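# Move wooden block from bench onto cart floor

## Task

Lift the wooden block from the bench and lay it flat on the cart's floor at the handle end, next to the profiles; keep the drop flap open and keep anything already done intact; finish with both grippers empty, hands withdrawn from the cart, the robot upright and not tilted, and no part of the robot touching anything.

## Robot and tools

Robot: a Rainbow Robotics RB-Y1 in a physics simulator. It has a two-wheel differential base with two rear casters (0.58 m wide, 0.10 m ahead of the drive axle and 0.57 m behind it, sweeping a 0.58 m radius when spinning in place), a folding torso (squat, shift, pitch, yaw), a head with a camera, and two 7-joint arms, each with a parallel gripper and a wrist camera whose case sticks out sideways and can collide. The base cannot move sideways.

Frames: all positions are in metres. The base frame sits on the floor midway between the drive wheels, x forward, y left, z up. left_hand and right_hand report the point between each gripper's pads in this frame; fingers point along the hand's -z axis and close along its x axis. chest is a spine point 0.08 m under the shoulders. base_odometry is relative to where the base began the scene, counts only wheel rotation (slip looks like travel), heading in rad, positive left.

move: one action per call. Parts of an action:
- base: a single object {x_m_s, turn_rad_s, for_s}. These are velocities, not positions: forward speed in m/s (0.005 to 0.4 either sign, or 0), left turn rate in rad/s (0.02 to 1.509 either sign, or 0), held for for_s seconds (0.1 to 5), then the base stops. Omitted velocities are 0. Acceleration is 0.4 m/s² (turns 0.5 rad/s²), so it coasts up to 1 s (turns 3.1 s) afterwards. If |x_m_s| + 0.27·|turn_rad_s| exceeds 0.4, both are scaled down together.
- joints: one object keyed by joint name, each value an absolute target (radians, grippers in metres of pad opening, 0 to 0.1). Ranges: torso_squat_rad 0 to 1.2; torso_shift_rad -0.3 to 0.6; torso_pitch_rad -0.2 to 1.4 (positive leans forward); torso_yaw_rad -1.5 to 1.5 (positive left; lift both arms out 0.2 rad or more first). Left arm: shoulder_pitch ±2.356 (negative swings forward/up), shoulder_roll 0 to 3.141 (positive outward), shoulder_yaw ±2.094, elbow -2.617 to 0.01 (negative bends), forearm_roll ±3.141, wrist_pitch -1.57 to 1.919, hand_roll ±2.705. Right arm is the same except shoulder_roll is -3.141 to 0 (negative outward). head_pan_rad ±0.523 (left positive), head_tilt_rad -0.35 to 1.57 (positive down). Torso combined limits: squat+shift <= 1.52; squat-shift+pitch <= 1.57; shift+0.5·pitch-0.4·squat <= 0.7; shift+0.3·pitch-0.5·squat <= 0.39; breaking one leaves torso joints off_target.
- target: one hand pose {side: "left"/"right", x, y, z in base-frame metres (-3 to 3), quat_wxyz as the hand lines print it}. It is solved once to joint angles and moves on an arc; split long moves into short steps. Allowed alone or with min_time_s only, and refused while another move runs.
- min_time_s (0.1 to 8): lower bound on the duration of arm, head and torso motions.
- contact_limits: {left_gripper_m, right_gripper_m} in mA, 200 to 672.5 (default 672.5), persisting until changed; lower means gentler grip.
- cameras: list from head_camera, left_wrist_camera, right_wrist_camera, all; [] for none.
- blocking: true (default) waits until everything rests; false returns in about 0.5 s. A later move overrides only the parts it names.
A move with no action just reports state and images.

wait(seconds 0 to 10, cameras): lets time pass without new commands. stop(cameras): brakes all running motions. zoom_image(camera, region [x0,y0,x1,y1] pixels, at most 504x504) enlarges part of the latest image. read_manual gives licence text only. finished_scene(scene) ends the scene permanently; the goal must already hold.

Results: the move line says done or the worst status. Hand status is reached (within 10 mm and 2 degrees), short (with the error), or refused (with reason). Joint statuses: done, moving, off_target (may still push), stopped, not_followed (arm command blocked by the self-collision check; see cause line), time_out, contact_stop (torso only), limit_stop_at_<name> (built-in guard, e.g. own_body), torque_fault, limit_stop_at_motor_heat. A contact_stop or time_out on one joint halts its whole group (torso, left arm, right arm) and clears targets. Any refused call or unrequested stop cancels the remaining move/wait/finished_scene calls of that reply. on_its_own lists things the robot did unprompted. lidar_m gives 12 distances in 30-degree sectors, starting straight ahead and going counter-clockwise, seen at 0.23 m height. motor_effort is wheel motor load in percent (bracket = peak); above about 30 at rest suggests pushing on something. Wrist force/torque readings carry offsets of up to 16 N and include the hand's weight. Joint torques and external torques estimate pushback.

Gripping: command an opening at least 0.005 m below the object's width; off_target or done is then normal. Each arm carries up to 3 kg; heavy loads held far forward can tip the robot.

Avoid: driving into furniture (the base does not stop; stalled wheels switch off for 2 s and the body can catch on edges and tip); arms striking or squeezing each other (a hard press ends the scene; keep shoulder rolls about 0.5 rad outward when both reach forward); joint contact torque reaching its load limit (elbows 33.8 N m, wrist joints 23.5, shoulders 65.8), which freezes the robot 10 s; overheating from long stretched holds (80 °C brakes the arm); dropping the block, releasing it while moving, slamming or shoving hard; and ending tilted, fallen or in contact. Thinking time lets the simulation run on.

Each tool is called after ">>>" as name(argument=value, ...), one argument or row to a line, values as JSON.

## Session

>>> move(
  joints={"head_tilt_rad":0.7,"head_pan_rad":0.52},
  cameras=["head_camera"],
)

>>> move(
  joints={"head_tilt_rad":0.7,"head_pan_rad":-0.52},
  cameras=["head_camera"],
)

Scene clock: 1.00 s.
Joint torques (N m): left_arm=[-1.56 -0.76 0.68 -0.48 -0.13 -0.55 -0.13] | right_arm=[-3.64 -0.59 -0.78 -1.41 0.04 -0.56 0]
External joint torques (N m): left_arm=[-0.18 -0.9 0.67 0.08 -0.14 -0.13 -0.12] | right_arm=[-0.04 0.53 -0.73 0.22 -0.02 0.03 -0.02]
Motor temperatures (°C): left_arm=[31 28 32 35 34 33 37] | right_arm=[34 30 32 30 35 38 34]
Wrist force (N): left_arm=[-0.1 1.3 -7.8] | right_arm=[-2.6 0.9 -4.7]
Wrist torque (N m): left_arm=[-0.30 0.15 0.11] | right_arm=[-0.08 -0.10 -0.10]
Wrist force, peak (N): left_arm=[0.1 1.6 -7.9] | right_arm=[-2.9 0.8 -5.4]
move: done
base_odometry: x=+0.000 y=+0.000 heading=+0.000
lidar_m: 0.74 1.04 1.57 4.56 1.51 1.06 1.01 1.09 1.44 3.61 1.10 0.79
base_status: not commanded
joint_positions: torso_squat_rad=+0.350 torso_shift_rad=+0.000 torso_pitch_rad=+0.000 torso_yaw_rad=+0.000 left_shoulder_pitch_rad=+0.037 left_shoulder_roll_rad=+0.004 left_shoulder_yaw_rad=-0.043 left_elbow_rad=-0.196 left_forearm_roll_rad=-0.014 left_wrist_pitch_rad=+0.002 left_hand_roll_rad=+0.027 left_gripper_m=+0.099 right_shoulder_pitch_rad=-0.040 right_shoulder_roll_rad=-0.021 right_shoulder_yaw_rad=-0.018 right_elbow_rad=-0.235 right_forearm_roll_rad=+0.049 right_wrist_pitch_rad=-0.014 right_hand_roll_rad=+0.035 right_gripper_m=+0.099 head_pan_rad=+0.520 head_tilt_rad=+0.700
joint_status: all done
wheel_motors_off: 0
motor_effort: left_wheel=+0(1) right_wheel=+0(2)
chest: x=-0.2280 y=+0.0001 z=+1.2475 quat_wxyz=(+1.000, +0.000, +0.000, +0.000) (m; base frame)
left_hand: x=-0.1598 y=+0.2200 z=+0.5653 quat_wxyz=(+0.997, +0.000, -0.079, -0.009) (m; base frame)
right_hand: x=-0.0823 y=-0.2360 z=+0.5770 quat_wxyz=(+0.989, -0.016, -0.142, +0.041) (m; base frame)
pictures: head_camera
camera_calibration:
head_camera: T_world_to_cam=[[0.495501, -0.868036, -0.0315014, 0.146866], [-0.53321, -0.275343, -0.799921, 1.09974], [0.685686, 0.413159, -0.599278, 0.953793], [0, 0, 0, 1]] pos_world=[-0.14038, 0.0362237, 1.45592]

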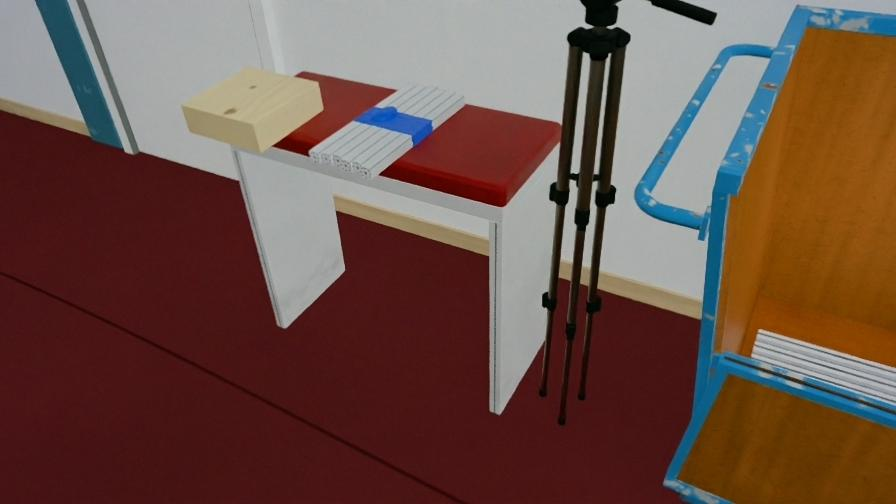

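Scene clock: 2.37 s.
Joint torques (N m): left_arm=[-1.59 -0.46 1.04 -0.49 -0.1 -0.71 -0.12] | right_arm=[-3.61 -0.35 -0.58 -1.65 0.06 -0.53 -0.08]
External joint torques (N m): left_arm=[-0.21 -0.61 1.03 0.07 -0.1 -0.29 -0.11] | right_arm=[-0.01 0.77 -0.54 -0.02 -0.01 0.07 -0.09]
Motor temperatures (°C): left_arm=[31 28 32 35 34 33 37] | right_arm=[34 30 32 30 35 38 34]
Wrist force (N): left_arm=[0.1 1.1 -6.9] | right_arm=[-2.5 1.1 -5.1]
Wrist torque (N m): left_arm=[-0.27 0.17 0.10] | right_arm=[-0.08 -0.08 -0.09]
Wrist force, peak (N): left_arm=[-0.7 1.3 -8.3] | right_arm=[-2.9 1.1 -5.5]
move: done
base_odometry: x=+0.000 y=+0.000 heading=+0.000
lidar_m: 0.74 1.04 1.56 4.57 1.52 1.09 1.03 1.08 1.42 3.60 1.10 0.78
base_status: not commanded
joint_positions: torso_squat_rad=+0.350 torso_shift_rad=+0.000 torso_pitch_rad=+0.000 torso_yaw_rad=+0.000 left_shoulder_pitch_rad=+0.037 left_shoulder_roll_rad=+0.004 left_shoulder_yaw_rad=-0.043 left_elbow_rad=-0.196 left_forearm_roll_rad=-0.014 left_wrist_pitch_rad=+0.002 left_hand_roll_rad=+0.027 left_gripper_m=+0.099 right_shoulder_pitch_rad=-0.040 right_shoulder_roll_rad=-0.021 right_shoulder_yaw_rad=-0.018 right_elbow_rad=-0.235 right_forearm_roll_rad=+0.049 right_wrist_pitch_rad=-0.014 right_hand_roll_rad=+0.035 right_gripper_m=+0.099 head_pan_rad=-0.520 head_tilt_rad=+0.700
joint_status: all done
wheel_motors_off: 0
motor_effort: left_wheel=+0(1) right_wheel=+1(2)
chest: x=-0.2280 y=+0.0001 z=+1.2475 quat_wxyz=(+1.000, +0.000, +0.000, +0.000) (m; base frame)
left_hand: x=-0.1598 y=+0.2200 z=+0.5653 quat_wxyz=(+0.997, +0.000, -0.079, -0.009) (m; base frame)
right_hand: x=-0.0823 y=-0.2360 z=+0.5770 quat_wxyz=(+0.989, -0.016, -0.142, +0.041) (m; base frame)
pictures: head_camera
camera_calibration:
head_camera: T_world_to_cam=[[-0.497734, -0.866759, -0.031459, -0.057845], [-0.507354, 0.320382, -0.799967, 1.10502], [0.703457, -0.38221, -0.599219, 0.957513], [0, 0, 0, 1]] pos_world=[-0.141724, -0.0381954, 1.45592]

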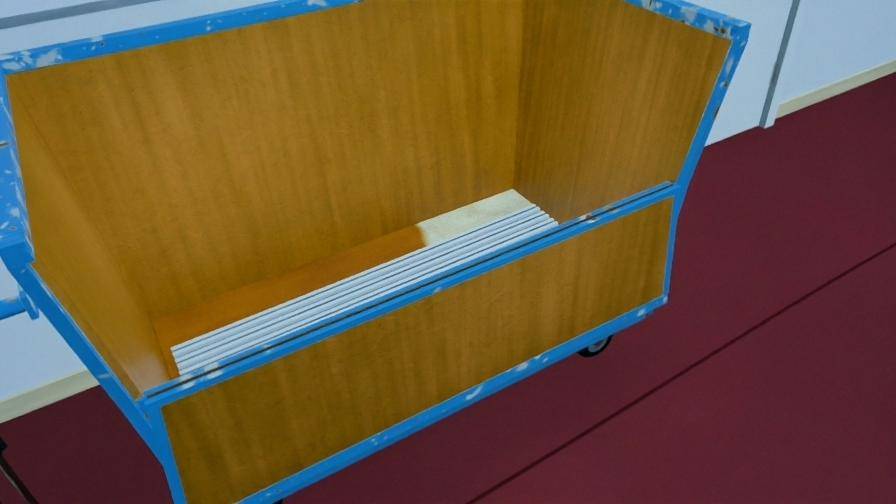

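>>> move(
  base={"turn_rad_s":0.88,"for_s":1.785},
  joints={"left_elbow_rad":-1.6,"right_elbow_rad":-1.6,"left_shoulder_roll_rad":0.3,"right_shoulder_roll_rad":-0.3,"left_shoulder_pitch_rad":0.2,"right_shoulder_pitch_rad":0.2,"head_pan_rad":0,"head_tilt_rad":0.4,"left_gripper_m":0,"right_gripper_m":0},
  cameras=[],
)

>>> move(
  base={"x_m_s":0.4,"for_s":3.125},
  joints={"left_shoulder_pitch_rad":0.34,"left_shoulder_roll_rad":1.894,"left_shoulder_yaw_rad":0.881,"left_elbow_rad":-2.591,"left_forearm_roll_rad":1.449,"left_wrist_pitch_rad":1.225,"left_hand_roll_rad":1.204,"right_shoulder_pitch_rad":0.028,"right_shoulder_roll_rad":-2.368,"right_shoulder_yaw_rad":-0.559,"right_elbow_rad":-2.602,"right_forearm_roll_rad":-1.481,"right_wrist_pitch_rad":0.909,"right_hand_roll_rad":-1.619},
  cameras=[],
)

>>> move(
  base={"turn_rad_s":-0.88,"for_s":1.785},
  joints={"torso_squat_rad":0.5,"torso_pitch_rad":0.8,"head_tilt_rad":0.0},
  cameras=["head_camera"],
)

Scene clock: 17.00 s.
Joint torques (N m): left_arm=[-6.97 3.55 4.1 -9.41 -0.02 -2.09 -0.1] | right_arm=[-6.98 -6.43 -3.61 -10.04 0.07 -1.67 -0.02]
External joint torques (N m): left_arm=[0.83 -1.74 0.5 0.52 -0.07 -0.19 -0.06] | right_arm=[0.26 -0.13 0.02 -0.61 -0.12 0.12 -0.06]
Motor temperatures (°C): left_arm=[31 28 32 35 34 33 37] | right_arm=[34 30 32 30 35 38 34]
Wrist force (N): left_arm=[-5.2 -0.7 -2.5] | right_arm=[-6.7 3.4 -0.1]
Wrist torque (N m): left_arm=[-0.14 -0.15 0.17] | right_arm=[-0.29 -0.39 -0.13]
Wrist force, peak (N): left_arm=[0.2 1.5 -8.5] | right_arm=[-7.1 3.3 0.5]
move: done
base_odometry: x=+0.000 y=+0.000 heading=+1.583
lidar_m: 4.16 1.49 1.07 1.01 1.05 1.44 3.88 1.08 0.80 0.76 1.05 1.58
base_status: done (sent for 1.8 of 1.8 s)
joint_positions: torso_squat_rad=+0.350 torso_shift_rad=+0.000 torso_pitch_rad=+0.000 torso_yaw_rad=+0.000 left_shoulder_pitch_rad=+0.200 left_shoulder_roll_rad=+0.300 left_shoulder_yaw_rad=-0.043 left_elbow_rad=-1.600 left_forearm_roll_rad=-0.014 left_wrist_pitch_rad=+0.002 left_hand_roll_rad=+0.027 left_gripper_m=+0.000 right_shoulder_pitch_rad=+0.200 right_shoulder_roll_rad=-0.300 right_shoulder_yaw_rad=-0.018 right_elbow_rad=-1.600 right_forearm_roll_rad=+0.049 right_wrist_pitch_rad=-0.014 right_hand_roll_rad=+0.035 right_gripper_m=+0.000 head_pan_rad=+0.000 head_tilt_rad=+0.400
joint_status: all done
wheel_motors_off: 0
motor_effort: left_wheel=+5(33) right_wheel=+20(52)
chest: x=-0.2281 y=+0.0001 z=+1.2475 quat_wxyz=(+1.000, +0.000, +0.000, +0.000) (m; base frame)
left_hand: x=+0.2216 y=+0.3185 z=+0.9497 quat_wxyz=(+0.759, +0.097, -0.635, -0.101) (m; base frame)
right_hand: x=+0.2222 y=-0.3477 z=+0.9624 quat_wxyz=(+0.746, -0.151, -0.638, +0.120) (m; base frame)
pictures: none
No camera images: "cameras" was empty.

Scene clock: 21.50 s.
Joint torques (N m): left_arm=[-6.09 6.54 8.39 5.84 -1.46 -0.92 -0.41] | right_arm=[-8.48 -4.78 -6.39 7.5 1.32 0.05 0.2]
External joint torques (N m): left_arm=[0.89 -1.63 1.2 0.26 -0.23 -0.42 -0.38] | right_arm=[-1.48 0.67 -1.18 0.5 0.12 0.04 0.17]
Motor temperatures (°C): left_arm=[31 28 32 35 34 33 37] | right_arm=[34 30 32 30 35 38 34]
Wrist force (N): left_arm=[-3.9 1.0 -6.7] | right_arm=[-5.6 0.7 -3.0]
Wrist torque (N m): left_arm=[-0.26 -0.10 0.07] | right_arm=[-0.08 -0.30 -0.09]
Wrist force, peak (N): left_arm=[-4.1 1.5 -6.6] | right_arm=[-6.9 5.4 0.4]
move: done
base_odometry: x=-0.017 y=+1.253 heading=+1.585
lidar_m: 4.19 1.49 1.08 1.03 1.07 1.46 3.98 1.41 1.17 0.91 1.54 2.11
base_status: done (sent for 3.13 of 3.13 s)
joint_positions: torso_squat_rad=+0.350 torso_shift_rad=+0.000 torso_pitch_rad=+0.000 torso_yaw_rad=+0.000 left_shoulder_pitch_rad=+0.340 left_shoulder_roll_rad=+1.894 left_shoulder_yaw_rad=+0.881 left_elbow_rad=-2.591 left_forearm_roll_rad=+1.449 left_wrist_pitch_rad=+1.225 left_hand_roll_rad=+1.204 left_gripper_m=+0.000 right_shoulder_pitch_rad=+0.028 right_shoulder_roll_rad=-2.368 right_shoulder_yaw_rad=-0.559 right_elbow_rad=-2.602 right_forearm_roll_rad=-1.481 right_wrist_pitch_rad=+0.909 right_hand_roll_rad=-1.619 right_gripper_m=+0.000 head_pan_rad=+0.000 head_tilt_rad=+0.400
joint_status: all done
wheel_motors_off: 0
motor_effort: left_wheel=+15(47) right_wheel=-14(49)
chest: x=-0.2280 y=+0.0001 z=+1.2475 quat_wxyz=(+1.000, +0.000, +0.000, +0.000) (m; base frame)
left_hand: x=+0.1011 y=+0.2599 z=+1.2847 quat_wxyz=(+0.921, +0.006, -0.390, -0.017) (m; base frame)
right_hand: x=+0.1012 y=-0.1998 z=+1.2844 quat_wxyz=(+0.921, +0.008, -0.389, -0.015) (m; base frame)
pictures: none
No camera images: "cameras" was empty.

Scene clock: 25.43 s.
Joint torques (N m): left_arm=[-5.72 2.03 8.22 -0.5 0.03 -0.42 -0.24] | right_arm=[-11.18 -2.78 -6.48 0.41 0.19 -0.02 0.21]
External joint torques (N m): left_arm=[0.83 -1.03 1.36 0.08 -0.01 -0.37 -0.24] | right_arm=[-1.05 0.84 -0.79 0.11 0.03 -0.02 0.21]
Motor temperatures (°C): left_arm=[31 28 32 35 34 33 37] | right_arm=[34 30 32 30 35 38 34]
Wrist force (N): left_arm=[0.9 1.2 -7.8] | right_arm=[-0.8 0.8 -4.9]
Wrist torque (N m): left_arm=[-0.25 0.21 0.08] | right_arm=[-0.05 0.02 -0.08]
Wrist force, peak (N): left_arm=[0.3 1.3 -8.5] | right_arm=[-5.6 0.7 -3.5]
move: done
base_odometry: x=-0.017 y=+1.253 heading=+0.001
lidar_m: 0.90 1.54 2.05 4.34 1.51 1.10 1.03 1.08 1.44 3.64 1.38 1.15
base_status: done (sent for 1.8 of 1.8 s)
joint_positions: torso_squat_rad=+0.500 torso_shift_rad=+0.000 torso_pitch_rad=+0.800 torso_yaw_rad=+0.000 left_shoulder_pitch_rad=+0.340 left_shoulder_roll_rad=+1.894 left_shoulder_yaw_rad=+0.881 left_elbow_rad=-2.591 left_forearm_roll_rad=+1.449 left_wrist_pitch_rad=+1.225 left_hand_roll_rad=+1.204 left_gripper_m=+0.000 right_shoulder_pitch_rad=+0.028 right_shoulder_roll_rad=-2.368 right_shoulder_yaw_rad=-0.559 right_elbow_rad=-2.602 right_forearm_roll_rad=-1.481 right_wrist_pitch_rad=+0.909 right_hand_roll_rad=-1.619 right_gripper_m=+0.000 head_pan_rad=+0.000 head_tilt_rad=+0.000
joint_status: all done
wheel_motors_off: 0
motor_effort: left_wheel=+19(48) right_wheel=-5(45)
chest: x=-0.0060 y=+0.0001 z=+1.1104 quat_wxyz=(+0.921, +0.000, +0.389, +0.000) (m; base frame)
left_hand: x=+0.2499 y=+0.2599 z=+0.9002 quat_wxyz=(+1.000, -0.001, -0.001, -0.018) (m; base frame)
right_hand: x=+0.2499 y=-0.1998 z=+0.9000 quat_wxyz=(+1.000, +0.001, +0.000, -0.017) (m; base frame)
pictures: head_camera
camera_calibration:
head_camera: T_world_to_cam=[[-0.00443799, -0.999504, -0.0311733, 0.0382553], [-0.676446, 0.0259595, -0.736035, 1.06328], [0.736479, 0.0178205, -0.676226, 0.666946], [0, 0, 0, 1]] pos_world=[0.228226, -0.00125113, 1.23481]

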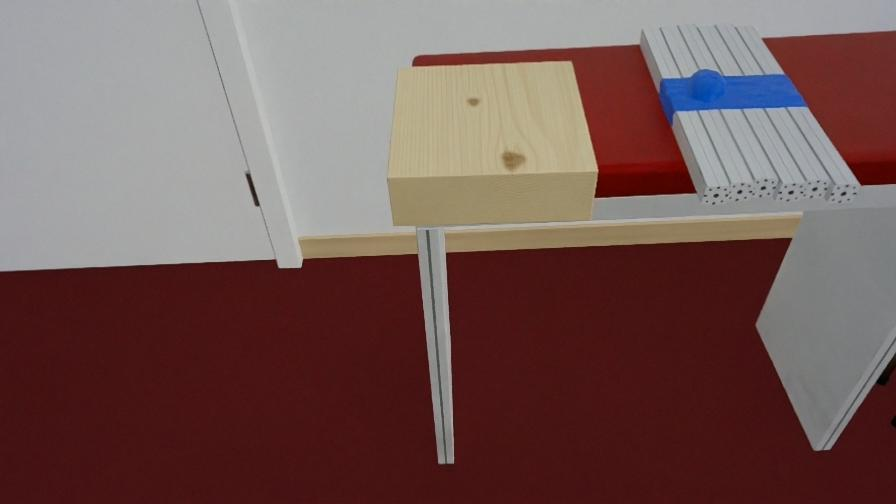

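>>> move(
  base={"turn_rad_s":-0.07,"for_s":0.5},
  cameras=[],
)

>>> move(
  base={"x_m_s":0.4,"for_s":1.44},
  joints={"head_tilt_rad":0.4},
  cameras=["head_camera"],
)

Scene clock: 29.80 s.
Joint torques (N m): left_arm=[-5.79 2.37 8.32 -0.42 -0.08 -0.31 -0.34] | right_arm=[-10.95 -2.83 -6.48 0.32 0.19 -0.04 0.17]
External joint torques (N m): left_arm=[0.75 -0.68 1.46 0.16 -0.11 -0.26 -0.34] | right_arm=[-0.82 0.79 -0.79 0.01 0.04 -0.04 0.17]
Motor temperatures (°C): left_arm=[31 28 32 35 34 33 37] | right_arm=[34 30 32 30 35 38 34]
Wrist force (N): left_arm=[1.2 1.0 -7.5] | right_arm=[-0.9 0.9 -5.2]
Wrist torque (N m): left_arm=[-0.28 0.22 0.11] | right_arm=[-0.09 -0.01 -0.07]
Wrist force, peak (N): left_arm=[0.7 2.0 -8.5] | right_arm=[-1.3 0.8 -5.7]
move: done
base_odometry: x=-0.017 y=+1.253 heading=-0.033
lidar_m: 0.91 1.53 2.01 4.34 1.60 1.11 1.03 1.07 1.40 3.29 1.39 1.15
base_status: done (sent for 0.5 of 0.5 s)
joint_positions: torso_squat_rad=+0.500 torso_shift_rad=+0.000 torso_pitch_rad=+0.800 torso_yaw_rad=+0.000 left_shoulder_pitch_rad=+0.340 left_shoulder_roll_rad=+1.894 left_shoulder_yaw_rad=+0.881 left_elbow_rad=-2.591 left_forearm_roll_rad=+1.449 left_wrist_pitch_rad=+1.225 left_hand_roll_rad=+1.204 left_gripper_m=+0.000 right_shoulder_pitch_rad=+0.028 right_shoulder_roll_rad=-2.368 right_shoulder_yaw_rad=-0.559 right_elbow_rad=-2.602 right_forearm_roll_rad=-1.481 right_wrist_pitch_rad=+0.909 right_hand_roll_rad=-1.619 right_gripper_m=+0.000 head_pan_rad=+0.000 head_tilt_rad=+0.000
joint_status: not commanded
wheel_motors_off: 0
motor_effort: left_wheel=+18(34) right_wheel=-4(21)
chest: x=-0.0060 y=+0.0001 z=+1.1104 quat_wxyz=(+0.921, +0.000, +0.389, +0.000) (m; base frame)
left_hand: x=+0.2499 y=+0.2599 z=+0.9002 quat_wxyz=(+1.000, -0.001, -0.001, -0.018) (m; base frame)
right_hand: x=+0.2499 y=-0.1998 z=+0.9000 quat_wxyz=(+1.000, +0.001, +0.000, -0.017) (m; base frame)
pictures: none
No camera images: "cameras" was empty.

Scene clock: 32.60 s.
Joint torques (N m): left_arm=[-5.76 2.17 7.9 -0.36 -0.02 -0.41 -0.34] | right_arm=[-11.18 -2.74 -6.48 0.18 0.15 -0.1 0.28]
External joint torques (N m): left_arm=[0.79 -0.88 1.04 0.22 -0.06 -0.36 -0.34] | right_arm=[-1.04 0.88 -0.78 -0.13 0 -0.1 0.28]
Motor temperatures (°C): left_arm=[31 28 32 35 34 33 37] | right_arm=[34 30 32 30 35 38 34]
Wrist force (N): left_arm=[0.6 1.2 -7.6] | right_arm=[-1.1 0.7 -4.9]
Wrist torque (N m): left_arm=[-0.29 0.18 0.12] | right_arm=[-0.02 -0.04 -0.08]
Wrist force, peak (N): left_arm=[0.7 1.5 -8.5] | right_arm=[-1.6 0.7 -6.1]
move: done
base_odometry: x=+0.556 y=+1.234 heading=-0.033
lidar_m: 0.34 0.35 1.24 2.98 2.46 1.71 1.61 1.66 2.16 1.14 0.73 0.87
base_status: done (sent for 1.43 of 1.43 s)
joint_positions: torso_squat_rad=+0.500 torso_shift_rad=+0.000 torso_pitch_rad=+0.800 torso_yaw_rad=+0.000 left_shoulder_pitch_rad=+0.340 left_shoulder_roll_rad=+1.894 left_shoulder_yaw_rad=+0.881 left_elbow_rad=-2.591 left_forearm_roll_rad=+1.449 left_wrist_pitch_rad=+1.225 left_hand_roll_rad=+1.204 left_gripper_m=+0.000 right_shoulder_pitch_rad=+0.028 right_shoulder_roll_rad=-2.368 right_shoulder_yaw_rad=-0.559 right_elbow_rad=-2.602 right_forearm_roll_rad=-1.481 right_wrist_pitch_rad=+0.909 right_hand_roll_rad=-1.619 right_gripper_m=+0.000 head_pan_rad=+0.000 head_tilt_rad=+0.400
joint_status: all done
wheel_motors_off: 0
motor_effort: left_wheel=-1(47) right_wheel=+2(33)
chest: x=-0.0060 y=+0.0001 z=+1.1104 quat_wxyz=(+0.921, +0.000, +0.389, +0.000) (m; base frame)
left_hand: x=+0.2499 y=+0.2599 z=+0.9002 quat_wxyz=(+1.000, -0.001, -0.001, -0.018) (m; base frame)
right_hand: x=+0.2499 y=-0.1998 z=+0.9000 quat_wxyz=(+1.000, +0.001, +0.000, -0.017) (m; base frame)
pictures: head_camera
camera_calibration:
head_camera: T_world_to_cam=[[-0.0163184, -0.999502, -0.0270248, 0.0349584], [-0.909662, 0.0260598, -0.414532, 0.702167], [0.415029, 0.0178189, -0.909634, 1.00418], [0, 0, 0, 1]] pos_world=[0.222539, -0.00125083, 1.20545]

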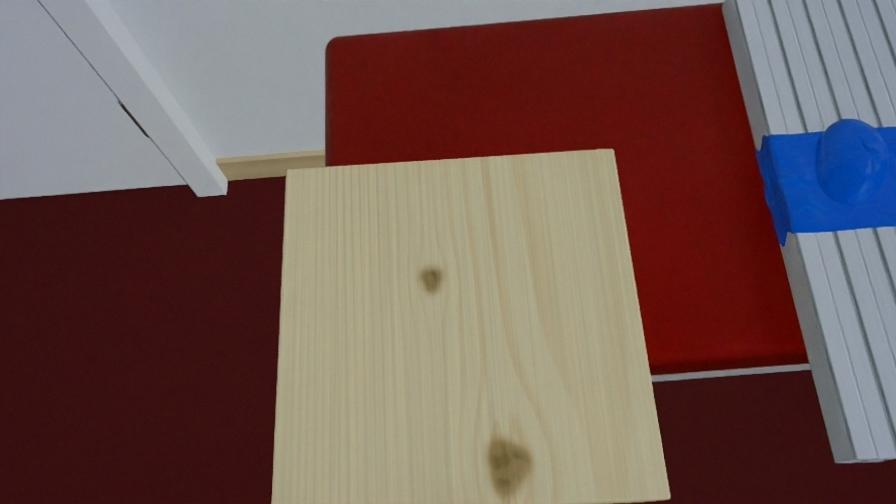

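>>> move(
  base={"x_m_s":-0.4,"for_s":0.33},
  joints={"left_shoulder_pitch_rad":0.524,"left_shoulder_roll_rad":2.488,"left_shoulder_yaw_rad":0.896,"left_elbow_rad":-1.858,"left_forearm_roll_rad":1.752,"left_wrist_pitch_rad":0.9,"left_hand_roll_rad":0.927,"right_shoulder_pitch_rad":0.396,"right_shoulder_roll_rad":-2.855,"right_shoulder_yaw_rad":-0.785,"right_elbow_rad":-1.806,"right_forearm_roll_rad":-1.927,"right_wrist_pitch_rad":0.762,"right_hand_roll_rad":-1.176},
  cameras=["head_camera"],
)

>>> move(
  target={"side":"right","x":0.417,"y":-0.155,"z":0.782,"quat_wxyz":[0.9998,0,0,0.0175]},
  cameras=[],
)

>>> move(
  target={"side":"left","x":0.409,"y":0.16,"z":0.782,"quat_wxyz":[0.9998,0,0,0.0175]},
  cameras=["head_camera"],
)

Scene clock: 38.80 s.
Joint torques (N m): left_arm=[-15.37 -2.78 9.45 2.27 -0.11 -0.18 -0.11] | right_arm=[-19.81 4.68 -6.83 3.78 0.36 0.15 -0.35]
External joint torques (N m): left_arm=[1.2 -0.99 1.31 0.23 -0.13 -0.12 -0.11] | right_arm=[-0.56 1.8 -0.25 0.7 0.2 0.16 -0.35]
Motor temperatures (°C): left_arm=[31 28 32 35 34 33 37] | right_arm=[34 30 32 30 35 38 34]
Wrist force (N): left_arm=[0.4 1.2 -8.0] | right_arm=[-0.9 1.1 -5.0]
Wrist torque (N m): left_arm=[-0.29 0.11 0.08] | right_arm=[-0.11 0.01 -0.07]
Wrist force, peak (N): left_arm=[2.4 2.0 -8.5] | right_arm=[-0.8 2.5 -5.8]
move: done
base_odometry: x=+0.512 y=+1.236 heading=-0.033
lidar_m: 0.38 0.39 1.31 3.13 2.40 1.66 1.56 1.61 2.11 1.15 0.75 0.86
base_status: done (sent for 0.33 of 0.33 s)
joint_positions: torso_squat_rad=+0.500 torso_shift_rad=+0.000 torso_pitch_rad=+0.800 torso_yaw_rad=+0.000 left_shoulder_pitch_rad=+0.524 left_shoulder_roll_rad=+2.488 left_shoulder_yaw_rad=+0.896 left_elbow_rad=-1.858 left_forearm_roll_rad=+1.752 left_wrist_pitch_rad=+0.900 left_hand_roll_rad=+0.927 left_gripper_m=+0.000 right_shoulder_pitch_rad=+0.396 right_shoulder_roll_rad=-2.855 right_shoulder_yaw_rad=-0.785 right_elbow_rad=-1.806 right_forearm_roll_rad=-1.927 right_wrist_pitch_rad=+0.762 right_hand_roll_rad=-1.176 right_gripper_m=+0.000 head_pan_rad=+0.000 head_tilt_rad=+0.400
joint_status: all done
wheel_motors_off: 0
motor_effort: left_wheel=+1(21) right_wheel=+0(19)
chest: x=-0.0060 y=+0.0001 z=+1.1104 quat_wxyz=(+0.921, +0.000, +0.389, +0.000) (m; base frame)
left_hand: x=+0.4099 y=+0.2300 z=+0.8499 quat_wxyz=(+1.000, +0.000, -0.001, -0.018) (m; base frame)
right_hand: x=+0.4096 y=-0.1298 z=+0.8501 quat_wxyz=(+1.000, +0.001, -0.001, -0.018) (m; base frame)
pictures: head_camera
camera_calibration:
head_camera: T_world_to_cam=[[-0.0162269, -0.999504, -0.0269848, 0.0348895], [-0.909663, 0.02596, -0.414536, 0.702172], [0.415031, 0.0178204, -0.909633, 1.00418], [0, 0, 0, 1]] pos_world=[0.22254, -0.00125113, 1.20545]

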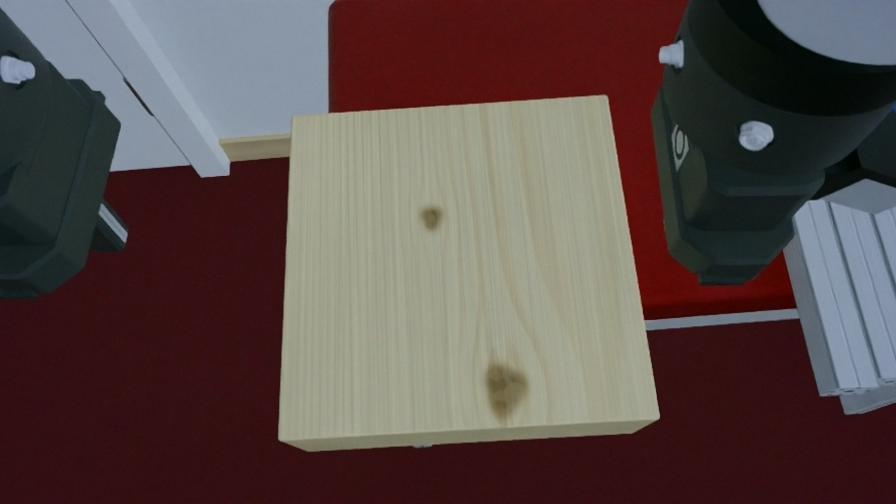

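Scene clock: 39.63 s.
Joint torques (N m): left_arm=[-15.2 -2.44 9.5 2.15 -0.08 -0.1 -0.01] | right_arm=[-21.63 3.69 -6.08 3.45 -0.02 0.07 -0.08]
External joint torques (N m): left_arm=[1.38 -0.65 1.36 0.11 -0.1 -0.03 -0.01] | right_arm=[-1.83 -0.26 -0.24 0.85 -0.15 0.08 -0.08]
Motor temperatures (°C): left_arm=[31 28 32 35 34 33 37] | right_arm=[34 30 32 30 35 38 34]
Wrist force (N): left_arm=[0.9 1.2 -7.8] | right_arm=[-1.2 0.9 -5.3]
Wrist torque (N m): left_arm=[-0.28 0.23 0.07] | right_arm=[-0.06 -0.06 -0.08]
Wrist force, peak (N): left_arm=[0.9 1.8 -8.0] | right_arm=[-1.7 0.5 -6.1]
move: done
base_odometry: x=+0.512 y=+1.236 heading=-0.033
lidar_m: 0.39 0.40 1.31 3.10 2.39 1.65 1.57 1.62 2.11 1.15 0.75 0.87
base_status: not commanded
joint_positions: torso_squat_rad=+0.500 torso_shift_rad=+0.000 torso_pitch_rad=+0.800 torso_yaw_rad=+0.000 left_shoulder_pitch_rad=+0.524 left_shoulder_roll_rad=+2.488 left_shoulder_yaw_rad=+0.896 left_elbow_rad=-1.858 left_forearm_roll_rad=+1.752 left_wrist_pitch_rad=+0.900 left_hand_roll_rad=+0.927 left_gripper_m=+0.000 right_shoulder_pitch_rad=+0.586 right_shoulder_roll_rad=-2.899 right_shoulder_yaw_rad=-0.751 right_elbow_rad=-1.679 right_forearm_roll_rad=-1.861 right_wrist_pitch_rad=+0.639 right_hand_roll_rad=-1.063 right_gripper_m=+0.000 head_pan_rad=+0.000 head_tilt_rad=+0.400
joint_status: all done
wheel_motors_off: 0
motor_effort: left_wheel=+1(3) right_wheel=+2(2)
chest: x=-0.0060 y=+0.0001 z=+1.1104 quat_wxyz=(+0.921, +0.000, +0.389, +0.000) (m; base frame)
left_hand: x=+0.4099 y=+0.2300 z=+0.8499 quat_wxyz=(+1.000, +0.000, -0.001, -0.018) (m; base frame)
right_hand: x=+0.4169 y=-0.1551 z=+0.7820 quat_wxyz=(+1.000, +0.000, +0.000, +0.017) (m; base frame)
right_hand_status: reached (checked arc, planned for 0.5 s): 0 mm and 0.0 deg off.
pictures: none
No camera images: "cameras" was empty.

Scene clock: 40.60 s.
Joint torques (N m): left_arm=[-18.05 -4.99 8.96 2.34 -0.11 -0.1 -0.07] | right_arm=[-21.23 4.44 -5.7 3.04 0.22 0.03 -0.14]
External joint torques (N m): left_arm=[1.01 -0.63 1.68 0.73 -0.14 -0.05 -0.07] | right_arm=[-1.43 0.49 0.13 0.44 0.09 0.04 -0.14]
Motor temperatures (°C): left_arm=[31 28 32 35 34 33 37] | right_arm=[34 30 32 30 35 38 34]
Wrist force (N): left_arm=[0.8 1.4 -7.6] | right_arm=[-0.9 1.2 -4.7]
Wrist torque (N m): left_arm=[-0.31 0.16 0.06] | right_arm=[-0.09 0.00 -0.09]
Wrist force, peak (N): left_arm=[0.8 0.9 -8.8] | right_arm=[-1.1 1.2 -5.4]
move: done
base_odometry: x=+0.512 y=+1.236 heading=-0.033
lidar_m: 0.37 0.39 1.31 3.14 2.39 1.66 1.56 1.61 2.12 1.16 0.76 0.87
base_status: not commanded
joint_positions: torso_squat_rad=+0.500 torso_shift_rad=+0.000 torso_pitch_rad=+0.800 torso_yaw_rad=+0.000 left_shoulder_pitch_rad=+0.689 left_shoulder_roll_rad=+2.796 left_shoulder_yaw_rad=+0.920 left_elbow_rad=-1.725 left_forearm_roll_rad=+1.687 left_wrist_pitch_rad=+0.754 left_hand_roll_rad=+1.209 left_gripper_m=+0.000 right_shoulder_pitch_rad=+0.586 right_shoulder_roll_rad=-2.899 right_shoulder_yaw_rad=-0.751 right_elbow_rad=-1.679 right_forearm_roll_rad=-1.861 right_wrist_pitch_rad=+0.639 right_hand_roll_rad=-1.063 right_gripper_m=+0.000 head_pan_rad=+0.000 head_tilt_rad=+0.400
joint_status: all done
wheel_motors_off: 0
motor_effort: left_wheel=-1(2) right_wheel=-1(3)
chest: x=-0.0060 y=+0.0000 z=+1.1104 quat_wxyz=(+0.921, +0.000, +0.389, +0.000) (m; base frame)
left_hand: x=+0.4088 y=+0.1599 z=+0.7822 quat_wxyz=(+1.000, +0.000, +0.000, +0.017) (m; base frame)
left_hand_status: reached (checked arc, planned for 0.6 s): 0 mm and 0.0 deg off.
right_hand: x=+0.4169 y=-0.1551 z=+0.7820 quat_wxyz=(+1.000, +0.000, +0.000, +0.017) (m; base frame)
pictures: head_camera
camera_calibration:
head_camera: T_world_to_cam=[[-0.0163194, -0.999502, -0.0270263, 0.0349604], [-0.909624, 0.026063, -0.414615, 0.702258], [0.415113, 0.0178175, -0.909596, 1.00412], [0, 0, 0, 1]] pos_world=[0.222539, -0.00125081, 1.20545]

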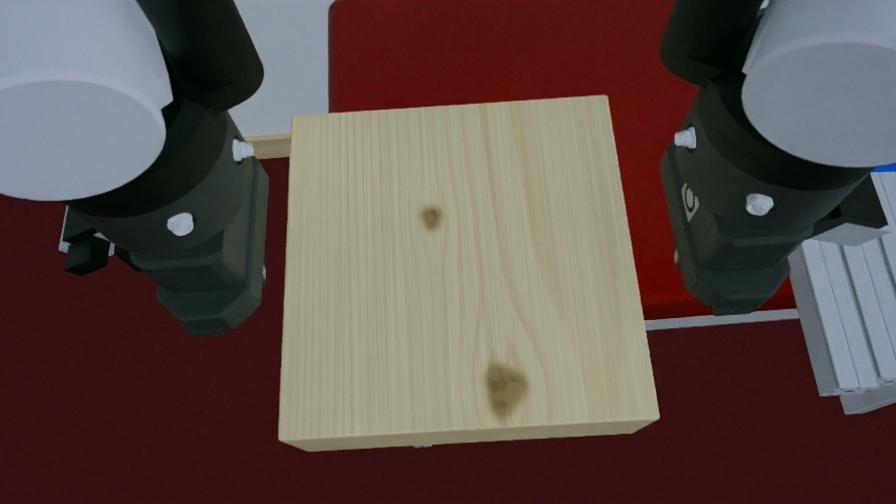

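>>> move(
  target={"side":"left","x":0.419,"y":0.120,"z":0.782,"quat_wxyz":[0.9998,0,0,0.0185]},
  cameras=[],
)

>>> move(
  target={"side":"right","x":0.428,"y":-0.117,"z":0.782,"quat_wxyz":[0.9998,0,0,0.0185]},
  cameras=["head_camera"],
)

Scene clock: 42.87 s.
Joint torques (N m): left_arm=[-18.48 -4.19 10.61 2.11 0.28 -1.09 0.24] | right_arm=[-21.01 4.33 -5.8 3.08 0 0.08 -0.22]
External joint torques (N m): left_arm=[1.8 0.62 3.15 0.16 0.25 -1.03 0.24] | right_arm=[-1.21 0.39 0.03 0.48 -0.14 0.08 -0.22]
Motor temperatures (°C): left_arm=[31 28 32 35 34 33 37] | right_arm=[34 30 32 30 35 38 34]
Wrist force (N): left_arm=[1.1 4.0 -8.3] | right_arm=[-1.1 0.9 -4.9]
Wrist torque (N m): left_arm=[-0.36 0.23 0.08] | right_arm=[-0.07 -0.05 -0.08]
Wrist force, peak (N): left_arm=[0.5 21.9 1.2] | right_arm=[-1.0 1.2 -5.6]
move: done
base_odometry: x=+0.512 y=+1.236 heading=-0.033
lidar_m: 0.38 0.38 1.32 3.13 2.40 1.65 1.56 1.62 2.11 1.15 0.75 0.87
base_status: not commanded
joint_positions: torso_squat_rad=+0.500 torso_shift_rad=+0.000 torso_pitch_rad=+0.800 torso_yaw_rad=+0.000 left_shoulder_pitch_rad=+0.700 left_shoulder_roll_rad=+2.915 left_shoulder_yaw_rad=+0.969 left_elbow_rad=-1.629 left_forearm_roll_rad=+1.741 left_wrist_pitch_rad=+0.788 left_hand_roll_rad=+1.228 left_gripper_m=+0.000 right_shoulder_pitch_rad=+0.586 right_shoulder_roll_rad=-2.899 right_shoulder_yaw_rad=-0.751 right_elbow_rad=-1.679 right_forearm_roll_rad=-1.861 right_wrist_pitch_rad=+0.639 right_hand_roll_rad=-1.063 right_gripper_m=+0.000 head_pan_rad=+0.000 head_tilt_rad=+0.400
joint_status: all done
wheel_motors_off: 0
motor_effort: left_wheel=+1(8) right_wheel=+0(5)
chest: x=-0.0060 y=+0.0001 z=+1.1104 quat_wxyz=(+0.921, +0.000, +0.389, +0.000) (m; base frame)
left_hand: x=+0.4189 y=+0.1203 z=+0.7821 quat_wxyz=(+1.000, +0.000, -0.001, +0.019) (m; base frame)
left_hand_status: reached (checked arc, planned for 0.4 s): 0 mm and 0.1 deg off.
right_hand: x=+0.4169 y=-0.1550 z=+0.7820 quat_wxyz=(+1.000, +0.000, +0.000, +0.017) (m; base frame)
pictures: none
No camera images: "cameras" was empty.

Scene clock: 43.60 s.
Joint torques (N m): left_arm=[-28.12 14.89 36.19 -3.54 3.46 -15.3 0.15] | right_arm=[-27.81 -21.55 -35.43 -6.06 -5.67 -15.58 -0.25]
External joint torques (N m): left_arm=[-7.88 19.7 28.81 -5.5 3.43 -15.27 0.15] | right_arm=[-6.94 -26.13 -29.5 -9.04 -5.82 -15.58 -0.25]
Motor temperatures (°C): left_arm=[31 28 32 35 34 34 37] | right_arm=[34 30 32 30 35 38 34]
Wrist force (N): left_arm=[-0.9 70.6 1.4] | right_arm=[-1.2 -82.9 9.5]
Wrist torque (N m): left_arm=[-1.22 0.11 0.03] | right_arm=[1.54 -0.15 -0.03]
Wrist force, peak (N): left_arm=[1.4 82.7 0.2] | right_arm=[-2.3 -95.8 10.8]
move: done
base_odometry: x=+0.512 y=+1.236 heading=-0.033
lidar_m: 0.37 0.39 1.32 3.13 2.39 1.65 1.56 1.62 2.11 1.16 0.75 0.87
base_status: not commanded
joint_positions: torso_squat_rad=+0.500 torso_shift_rad=+0.000 torso_pitch_rad=+0.799 torso_yaw_rad=+0.000 left_shoulder_pitch_rad=+0.702 left_shoulder_roll_rad=+2.910 left_shoulder_yaw_rad=+0.963 left_elbow_rad=-1.628 left_forearm_roll_rad=+1.741 left_wrist_pitch_rad=+0.792 left_hand_roll_rad=+1.228 left_gripper_m=+0.000 right_shoulder_pitch_rad=+0.611 right_shoulder_roll_rad=-2.996 right_shoulder_yaw_rad=-0.804 right_elbow_rad=-1.575 right_forearm_roll_rad=-1.920 right_wrist_pitch_rad=+0.689 right_hand_roll_rad=-1.063 right_gripper_m=+0.000 head_pan_rad=+0.000 head_tilt_rad=+0.400
joint_status: all done
wheel_motors_off: 0
motor_effort: left_wheel=-2(3) right_wheel=+3(7)
chest: x=-0.0065 y=+0.0000 z=+1.1106 quat_wxyz=(+0.921, +0.000, +0.389, +0.000) (m; base frame)
left_hand: x=+0.4186 y=+0.1257 z=+0.7811 quat_wxyz=(+1.000, +0.005, +0.000, +0.022) (m; base frame)
right_hand: x=+0.4286 y=-0.1239 z=+0.7816 quat_wxyz=(+1.000, -0.005, -0.001, +0.014) (m; base frame)
right_hand_status: reached (checked arc, planned for 0.4 s): 7 mm and 0.8 deg off.
pictures: head_camera
camera_calibration:
head_camera: T_world_to_cam=[[-0.0165122, -0.999498, -0.0270297, 0.0349107], [-0.909212, 0.0262572, -0.415505, 0.702952], [0.416007, 0.0177148, -0.909189, 1.004], [0, 0, 0, 1]] pos_world=[0.222038, -0.00134997, 1.20585]

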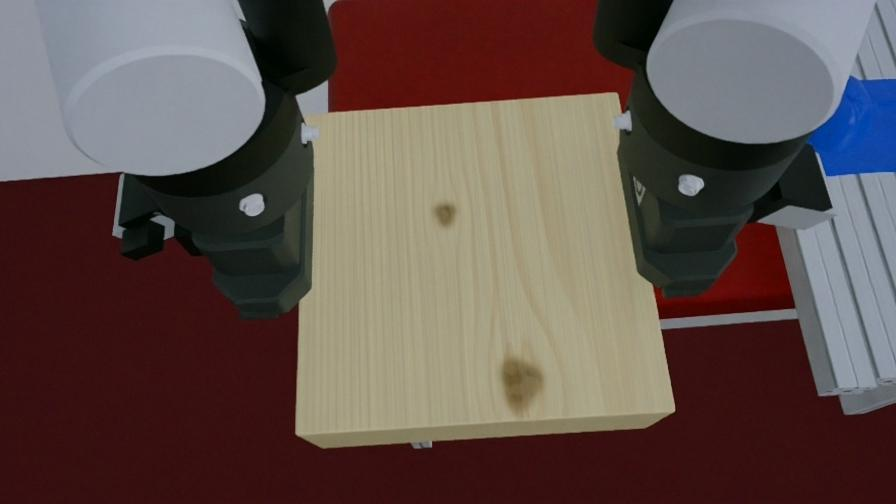

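>>> move(
  joints={"torso_squat_rad":0.25},
  min_time_s=1.6,
  cameras=["head_camera"],
)

Scene clock: 46.00 s.
Joint torques (N m): left_arm=[-34.31 13.88 39.64 -3.73 3.65 -14.6 -0.02] | right_arm=[-35.78 -16.05 -35.35 -3.04 -4.53 -12.29 0.17]
External joint torques (N m): left_arm=[-14.09 18.69 32.27 -5.66 3.62 -14.57 -0.02] | right_arm=[-14.94 -20.63 -29.42 -5.97 -4.67 -12.3 0.17]
Motor temperatures (°C): left_arm=[31 28 32 35 34 34 37] | right_arm=[35 30 32 30 35 39 34]
Wrist force (N): left_arm=[2.3 64.2 -19.7] | right_arm=[-0.5 -62.3 -18.3]
Wrist torque (N m): left_arm=[-0.81 0.31 0.42] | right_arm=[0.57 -0.05 -0.49]
Wrist force, peak (N): left_arm=[1.5 69.3 -20.4] | right_arm=[-0.7 -83.0 10.4]
move: done
base_odometry: x=+0.512 y=+1.236 heading=-0.033
lidar_m: 0.37 0.39 1.33 3.13 2.39 1.67 1.57 1.61 2.12 1.15 0.75 0.88
base_status: not commanded
joint_positions: torso_squat_rad=+0.250 torso_shift_rad=+0.000 torso_pitch_rad=+0.801 torso_yaw_rad=+0.000 left_shoulder_pitch_rad=+0.704 left_shoulder_roll_rad=+2.910 left_shoulder_yaw_rad=+0.962 left_elbow_rad=-1.628 left_forearm_roll_rad=+1.741 left_wrist_pitch_rad=+0.792 left_hand_roll_rad=+1.228 left_gripper_m=+0.000 right_shoulder_pitch_rad=+0.613 right_shoulder_roll_rad=-2.997 right_shoulder_yaw_rad=-0.805 right_elbow_rad=-1.576 right_forearm_roll_rad=-1.920 right_wrist_pitch_rad=+0.688 right_hand_roll_rad=-1.063 right_gripper_m=+0.000 head_pan_rad=+0.000 head_tilt_rad=+0.400
joint_status: all done
wheel_motors_off: 0
motor_effort: left_wheel=+0(3) right_wheel=+1(6)
chest: x=-0.0056 y=+0.0000 z=+1.1741 quat_wxyz=(+0.921, +0.000, +0.390, +0.000) (m; base frame)
left_hand: x=+0.4182 y=+0.1264 z=+0.8430 quat_wxyz=(+1.000, +0.006, +0.002, +0.022) (m; base frame)
right_hand: x=+0.4277 y=-0.1234 z=+0.8434 quat_wxyz=(+1.000, -0.005, +0.002, +0.014) (m; base frame)
pictures: head_camera
camera_calibration:
head_camera: T_world_to_cam=[[-0.0164375, -0.999499, -0.0270499, 0.0366415], [-0.910031, 0.0261626, -0.413714, 0.727994], [0.414215, 0.0178158, -0.910005, 1.06239], [0, 0, 0, 1]] pos_world=[0.22304, -0.00135051, 1.26896]

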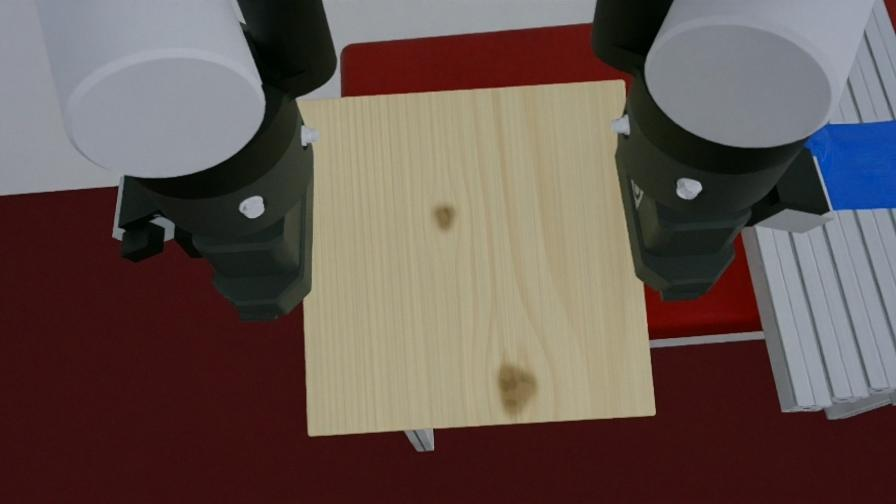

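>>> move(
  base={"x_m_s":-0.4,"for_s":1.25},
  cameras=["head_camera"],
)

>>> move(
  base={"turn_rad_s":-0.8,"for_s":1.925},
  cameras=[],
)

>>> move(
  base={"x_m_s":0.4,"for_s":3.65},
  cameras=[],
)

>>> move(
  base={"turn_rad_s":0.8,"for_s":1.925},
  joints={"head_tilt_rad":0.2},
  cameras=["head_camera"],
)

Scene clock: 56.57 s.
Joint torques (N m): left_arm=[-34.13 13.12 39.65 -3.63 3.43 -14.62 -0.15] | right_arm=[-36.74 -15.42 -34.85 -2.26 -4.39 -12.37 0.07]
External joint torques (N m): left_arm=[-13.91 17.92 32.28 -5.56 3.4 -14.6 -0.15] | right_arm=[-15.91 -20 -28.92 -5.19 -4.53 -12.38 0.07]
Motor temperatures (°C): left_arm=[32 28 33 35 34 37 37] | right_arm=[36 30 33 30 36 41 34]
Wrist force (N): left_arm=[3.1 64.7 -18.6] | right_arm=[-0.9 -62.6 -18.9]
Wrist torque (N m): left_arm=[-0.83 0.35 0.45] | right_arm=[0.55 -0.16 -0.47]
Wrist force, peak (N): left_arm=[2.0 65.0 -19.6] | right_arm=[-1.5 -63.1 -19.2]
move: done
base_odometry: x=+0.005 y=+1.252 heading=-0.034
lidar_m: 0.89 1.53 2.00 4.34 1.62 1.13 1.05 1.10 1.43 3.34 1.37 1.10
base_status: done (sent for 1.27 of 1.27 s)
joint_positions: torso_squat_rad=+0.250 torso_shift_rad=+0.000 torso_pitch_rad=+0.801 torso_yaw_rad=+0.000 left_shoulder_pitch_rad=+0.704 left_shoulder_roll_rad=+2.910 left_shoulder_yaw_rad=+0.962 left_elbow_rad=-1.628 left_forearm_roll_rad=+1.741 left_wrist_pitch_rad=+0.792 left_hand_roll_rad=+1.228 left_gripper_m=+0.000 right_shoulder_pitch_rad=+0.613 right_shoulder_roll_rad=-2.997 right_shoulder_yaw_rad=-0.805 right_elbow_rad=-1.576 right_forearm_roll_rad=-1.920 right_wrist_pitch_rad=+0.688 right_hand_roll_rad=-1.063 right_gripper_m=+0.000 head_pan_rad=+0.000 head_tilt_rad=+0.400
joint_status: not commanded
wheel_motors_off: 0
motor_effort: left_wheel=-5(26) right_wheel=+6(43)
chest: x=-0.0056 y=+0.0000 z=+1.1741 quat_wxyz=(+0.921, +0.000, +0.390, +0.000) (m; base frame)
left_hand: x=+0.4182 y=+0.1263 z=+0.8430 quat_wxyz=(+1.000, +0.006, +0.002, +0.022) (m; base frame)
right_hand: x=+0.4276 y=-0.1234 z=+0.8434 quat_wxyz=(+1.000, -0.005, +0.002, +0.014) (m; base frame)
pictures: head_camera
camera_calibration:
head_camera: T_world_to_cam=[[-0.0163421, -0.999501, -0.0270139, 0.036677], [-0.909977, 0.0260634, -0.413838, 0.728178], [0.414336, 0.0178191, -0.90995, 1.06239], [0, 0, 0, 1]] pos_world=[0.22304, -0.00125082, 1.26906]

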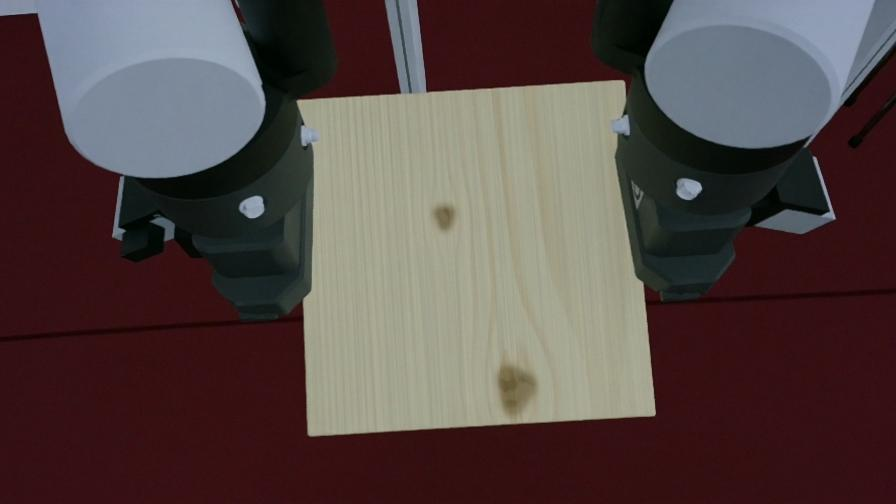

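Scene clock: 60.43 s.
Joint torques (N m): left_arm=[-34.34 13.48 39.91 -3.47 3.44 -14.59 -0.17] | right_arm=[-36.81 -15.23 -34.97 -2.47 -4.28 -12.5 0.07]
External joint torques (N m): left_arm=[-14.12 18.29 32.54 -5.4 3.41 -14.56 -0.17] | right_arm=[-15.97 -19.82 -29.04 -5.41 -4.42 -12.52 0.07]
Motor temperatures (°C): left_arm=[32 28 33 35 34 38 37] | right_arm=[36 30 33 30 36 41 34]
Wrist force (N): left_arm=[1.2 64.2 -19.9] | right_arm=[-0.9 -62.8 -19.0]
Wrist torque (N m): left_arm=[-0.73 0.15 0.44] | right_arm=[0.57 -0.10 -0.48]
Wrist force, peak (N): left_arm=[1.4 65.7 -19.3] | right_arm=[-0.8 -63.4 -19.1]
move: done
base_odometry: x=+0.005 y=+1.252 heading=-1.580
lidar_m: 3.47 1.38 1.13 0.88 1.51 2.00 4.34 1.61 1.14 1.06 1.08 1.43
base_status: done (sent for 1.93 of 1.93 s)
joint_positions: torso_squat_rad=+0.250 torso_shift_rad=+0.000 torso_pitch_rad=+0.801 torso_yaw_rad=+0.000 left_shoulder_pitch_rad=+0.704 left_shoulder_roll_rad=+2.910 left_shoulder_yaw_rad=+0.962 left_elbow_rad=-1.628 left_forearm_roll_rad=+1.741 left_wrist_pitch_rad=+0.792 left_hand_roll_rad=+1.228 left_gripper_m=+0.000 right_shoulder_pitch_rad=+0.613 right_shoulder_roll_rad=-2.997 right_shoulder_yaw_rad=-0.805 right_elbow_rad=-1.576 right_forearm_roll_rad=-1.920 right_wrist_pitch_rad=+0.688 right_hand_roll_rad=-1.063 right_gripper_m=+0.000 head_pan_rad=+0.000 head_tilt_rad=+0.400
joint_status: not commanded
wheel_motors_off: 0
motor_effort: left_wheel=+15(42) right_wheel=-2(42)
chest: x=-0.0056 y=+0.0001 z=+1.1741 quat_wxyz=(+0.921, +0.000, +0.390, +0.000) (m; base frame)
left_hand: x=+0.4182 y=+0.1264 z=+0.8430 quat_wxyz=(+1.000, +0.006, +0.002, +0.022) (m; base frame)
right_hand: x=+0.4276 y=-0.1234 z=+0.8433 quat_wxyz=(+1.000, -0.005, +0.002, +0.015) (m; base frame)
pictures: none
No camera images: "cameras" was empty.

Scene clock: 65.53 s.
Joint torques (N m): left_arm=[-34.14 13.35 39.86 -3.84 3.48 -14.49 0.06] | right_arm=[-37.32 -15.36 -34.52 -2.84 -4.33 -12.33 0.16]
External joint torques (N m): left_arm=[-13.92 18.15 32.49 -5.76 3.45 -14.47 0.06] | right_arm=[-16.48 -19.95 -28.59 -5.78 -4.47 -12.34 0.16]
Motor temperatures (°C): left_arm=[32 28 33 35 34 38 37] | right_arm=[36 30 33 30 36 42 34]
Wrist force (N): left_arm=[2.5 64.9 -19.2] | right_arm=[-0.3 -62.7 -18.8]
Wrist torque (N m): left_arm=[-0.84 0.24 0.45] | right_arm=[0.56 -0.07 -0.48]
Wrist force, peak (N): left_arm=[2.4 65.8 -19.2] | right_arm=[-1.3 -64.1 -18.9]
move: done
base_odometry: x=-0.008 y=-0.214 heading=-1.580
lidar_m: 3.19 1.19 0.84 0.78 0.81 1.76 4.83 1.48 1.05 0.99 1.00 1.34
base_status: done (sent for 3.67 of 3.67 s)
joint_positions: torso_squat_rad=+0.250 torso_shift_rad=+0.000 torso_pitch_rad=+0.801 torso_yaw_rad=+0.000 left_shoulder_pitch_rad=+0.704 left_shoulder_roll_rad=+2.910 left_shoulder_yaw_rad=+0.962 left_elbow_rad=-1.628 left_forearm_roll_rad=+1.741 left_wrist_pitch_rad=+0.792 left_hand_roll_rad=+1.228 left_gripper_m=+0.000 right_shoulder_pitch_rad=+0.613 right_shoulder_roll_rad=-2.997 right_shoulder_yaw_rad=-0.805 right_elbow_rad=-1.576 right_forearm_roll_rad=-1.920 right_wrist_pitch_rad=+0.688 right_hand_roll_rad=-1.063 right_gripper_m=+0.000 head_pan_rad=+0.000 head_tilt_rad=+0.400
joint_status: not commanded
wheel_motors_off: 0
motor_effort: left_wheel=+0(45) right_wheel=-1(30)
chest: x=-0.0056 y=+0.0001 z=+1.1741 quat_wxyz=(+0.921, +0.000, +0.390, +0.000) (m; base frame)
left_hand: x=+0.4182 y=+0.1264 z=+0.8430 quat_wxyz=(+1.000, +0.006, +0.002, +0.022) (m; base frame)
right_hand: x=+0.4276 y=-0.1233 z=+0.8433 quat_wxyz=(+1.000, -0.005, +0.002, +0.015) (m; base frame)
pictures: none
No camera images: "cameras" was empty.

Scene clock: 69.43 s.
Joint torques (N m): left_arm=[-34.17 13.44 39.66 -3.89 3.52 -14.41 -0.09] | right_arm=[-36.84 -15.14 -34.62 -2.59 -4.34 -12.28 0.13]
External joint torques (N m): left_arm=[-13.95 18.25 32.29 -5.81 3.49 -14.38 -0.09] | right_arm=[-16 -19.73 -28.7 -5.52 -4.49 -12.29 0.13]
Motor temperatures (°C): left_arm=[32 28 34 35 34 39 37] | right_arm=[36 30 34 30 36 43 34]
Wrist force (N): left_arm=[2.3 64.8 -18.6] | right_arm=[-0.2 -62.7 -18.3]
Wrist torque (N m): left_arm=[-0.80 0.22 0.42] | right_arm=[0.54 -0.04 -0.47]
Wrist force, peak (N): left_arm=[1.2 66.1 -18.4] | right_arm=[-1.0 -63.5 -19.2]
move: done
base_odometry: x=-0.008 y=-0.214 heading=-0.034
lidar_m: 0.78 0.81 1.77 4.96 1.50 1.03 0.98 1.02 1.33 3.11 1.22 0.84
base_status: done (sent for 1.93 of 1.93 s)
joint_positions: torso_squat_rad=+0.250 torso_shift_rad=+0.000 torso_pitch_rad=+0.801 torso_yaw_rad=+0.000 left_shoulder_pitch_rad=+0.704 left_shoulder_roll_rad=+2.910 left_shoulder_yaw_rad=+0.962 left_elbow_rad=-1.628 left_forearm_roll_rad=+1.741 left_wrist_pitch_rad=+0.792 left_hand_roll_rad=+1.228 left_gripper_m=+0.000 right_shoulder_pitch_rad=+0.613 right_shoulder_roll_rad=-2.997 right_shoulder_yaw_rad=-0.805 right_elbow_rad=-1.576 right_forearm_roll_rad=-1.920 right_wrist_pitch_rad=+0.688 right_hand_roll_rad=-1.063 right_gripper_m=+0.000 head_pan_rad=+0.000 head_tilt_rad=+0.200
joint_status: all done
wheel_motors_off: 0
motor_effort: left_wheel=-3(37) right_wheel=+15(36)
chest: x=-0.0056 y=+0.0001 z=+1.1741 quat_wxyz=(+0.921, +0.000, +0.390, +0.000) (m; base frame)
left_hand: x=+0.4182 y=+0.1264 z=+0.8430 quat_wxyz=(+1.000, +0.006, +0.002, +0.022) (m; base frame)
right_hand: x=+0.4276 y=-0.1233 z=+0.8433 quat_wxyz=(+1.000, -0.005, +0.002, +0.015) (m; base frame)
pictures: head_camera
camera_calibration:
head_camera: T_world_to_cam=[[-0.0105707, -0.999504, -0.0296625, 0.0392208], [-0.809717, 0.0259617, -0.586246, 0.936467], [0.586726, 0.0178212, -0.80959, 0.905674], [0, 0, 0, 1]] pos_world=[0.227306, -0.00125112, 1.28339]

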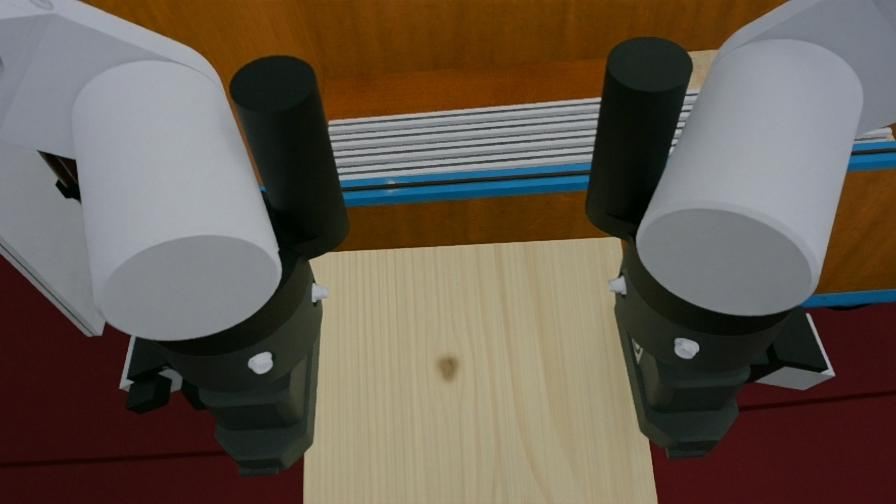

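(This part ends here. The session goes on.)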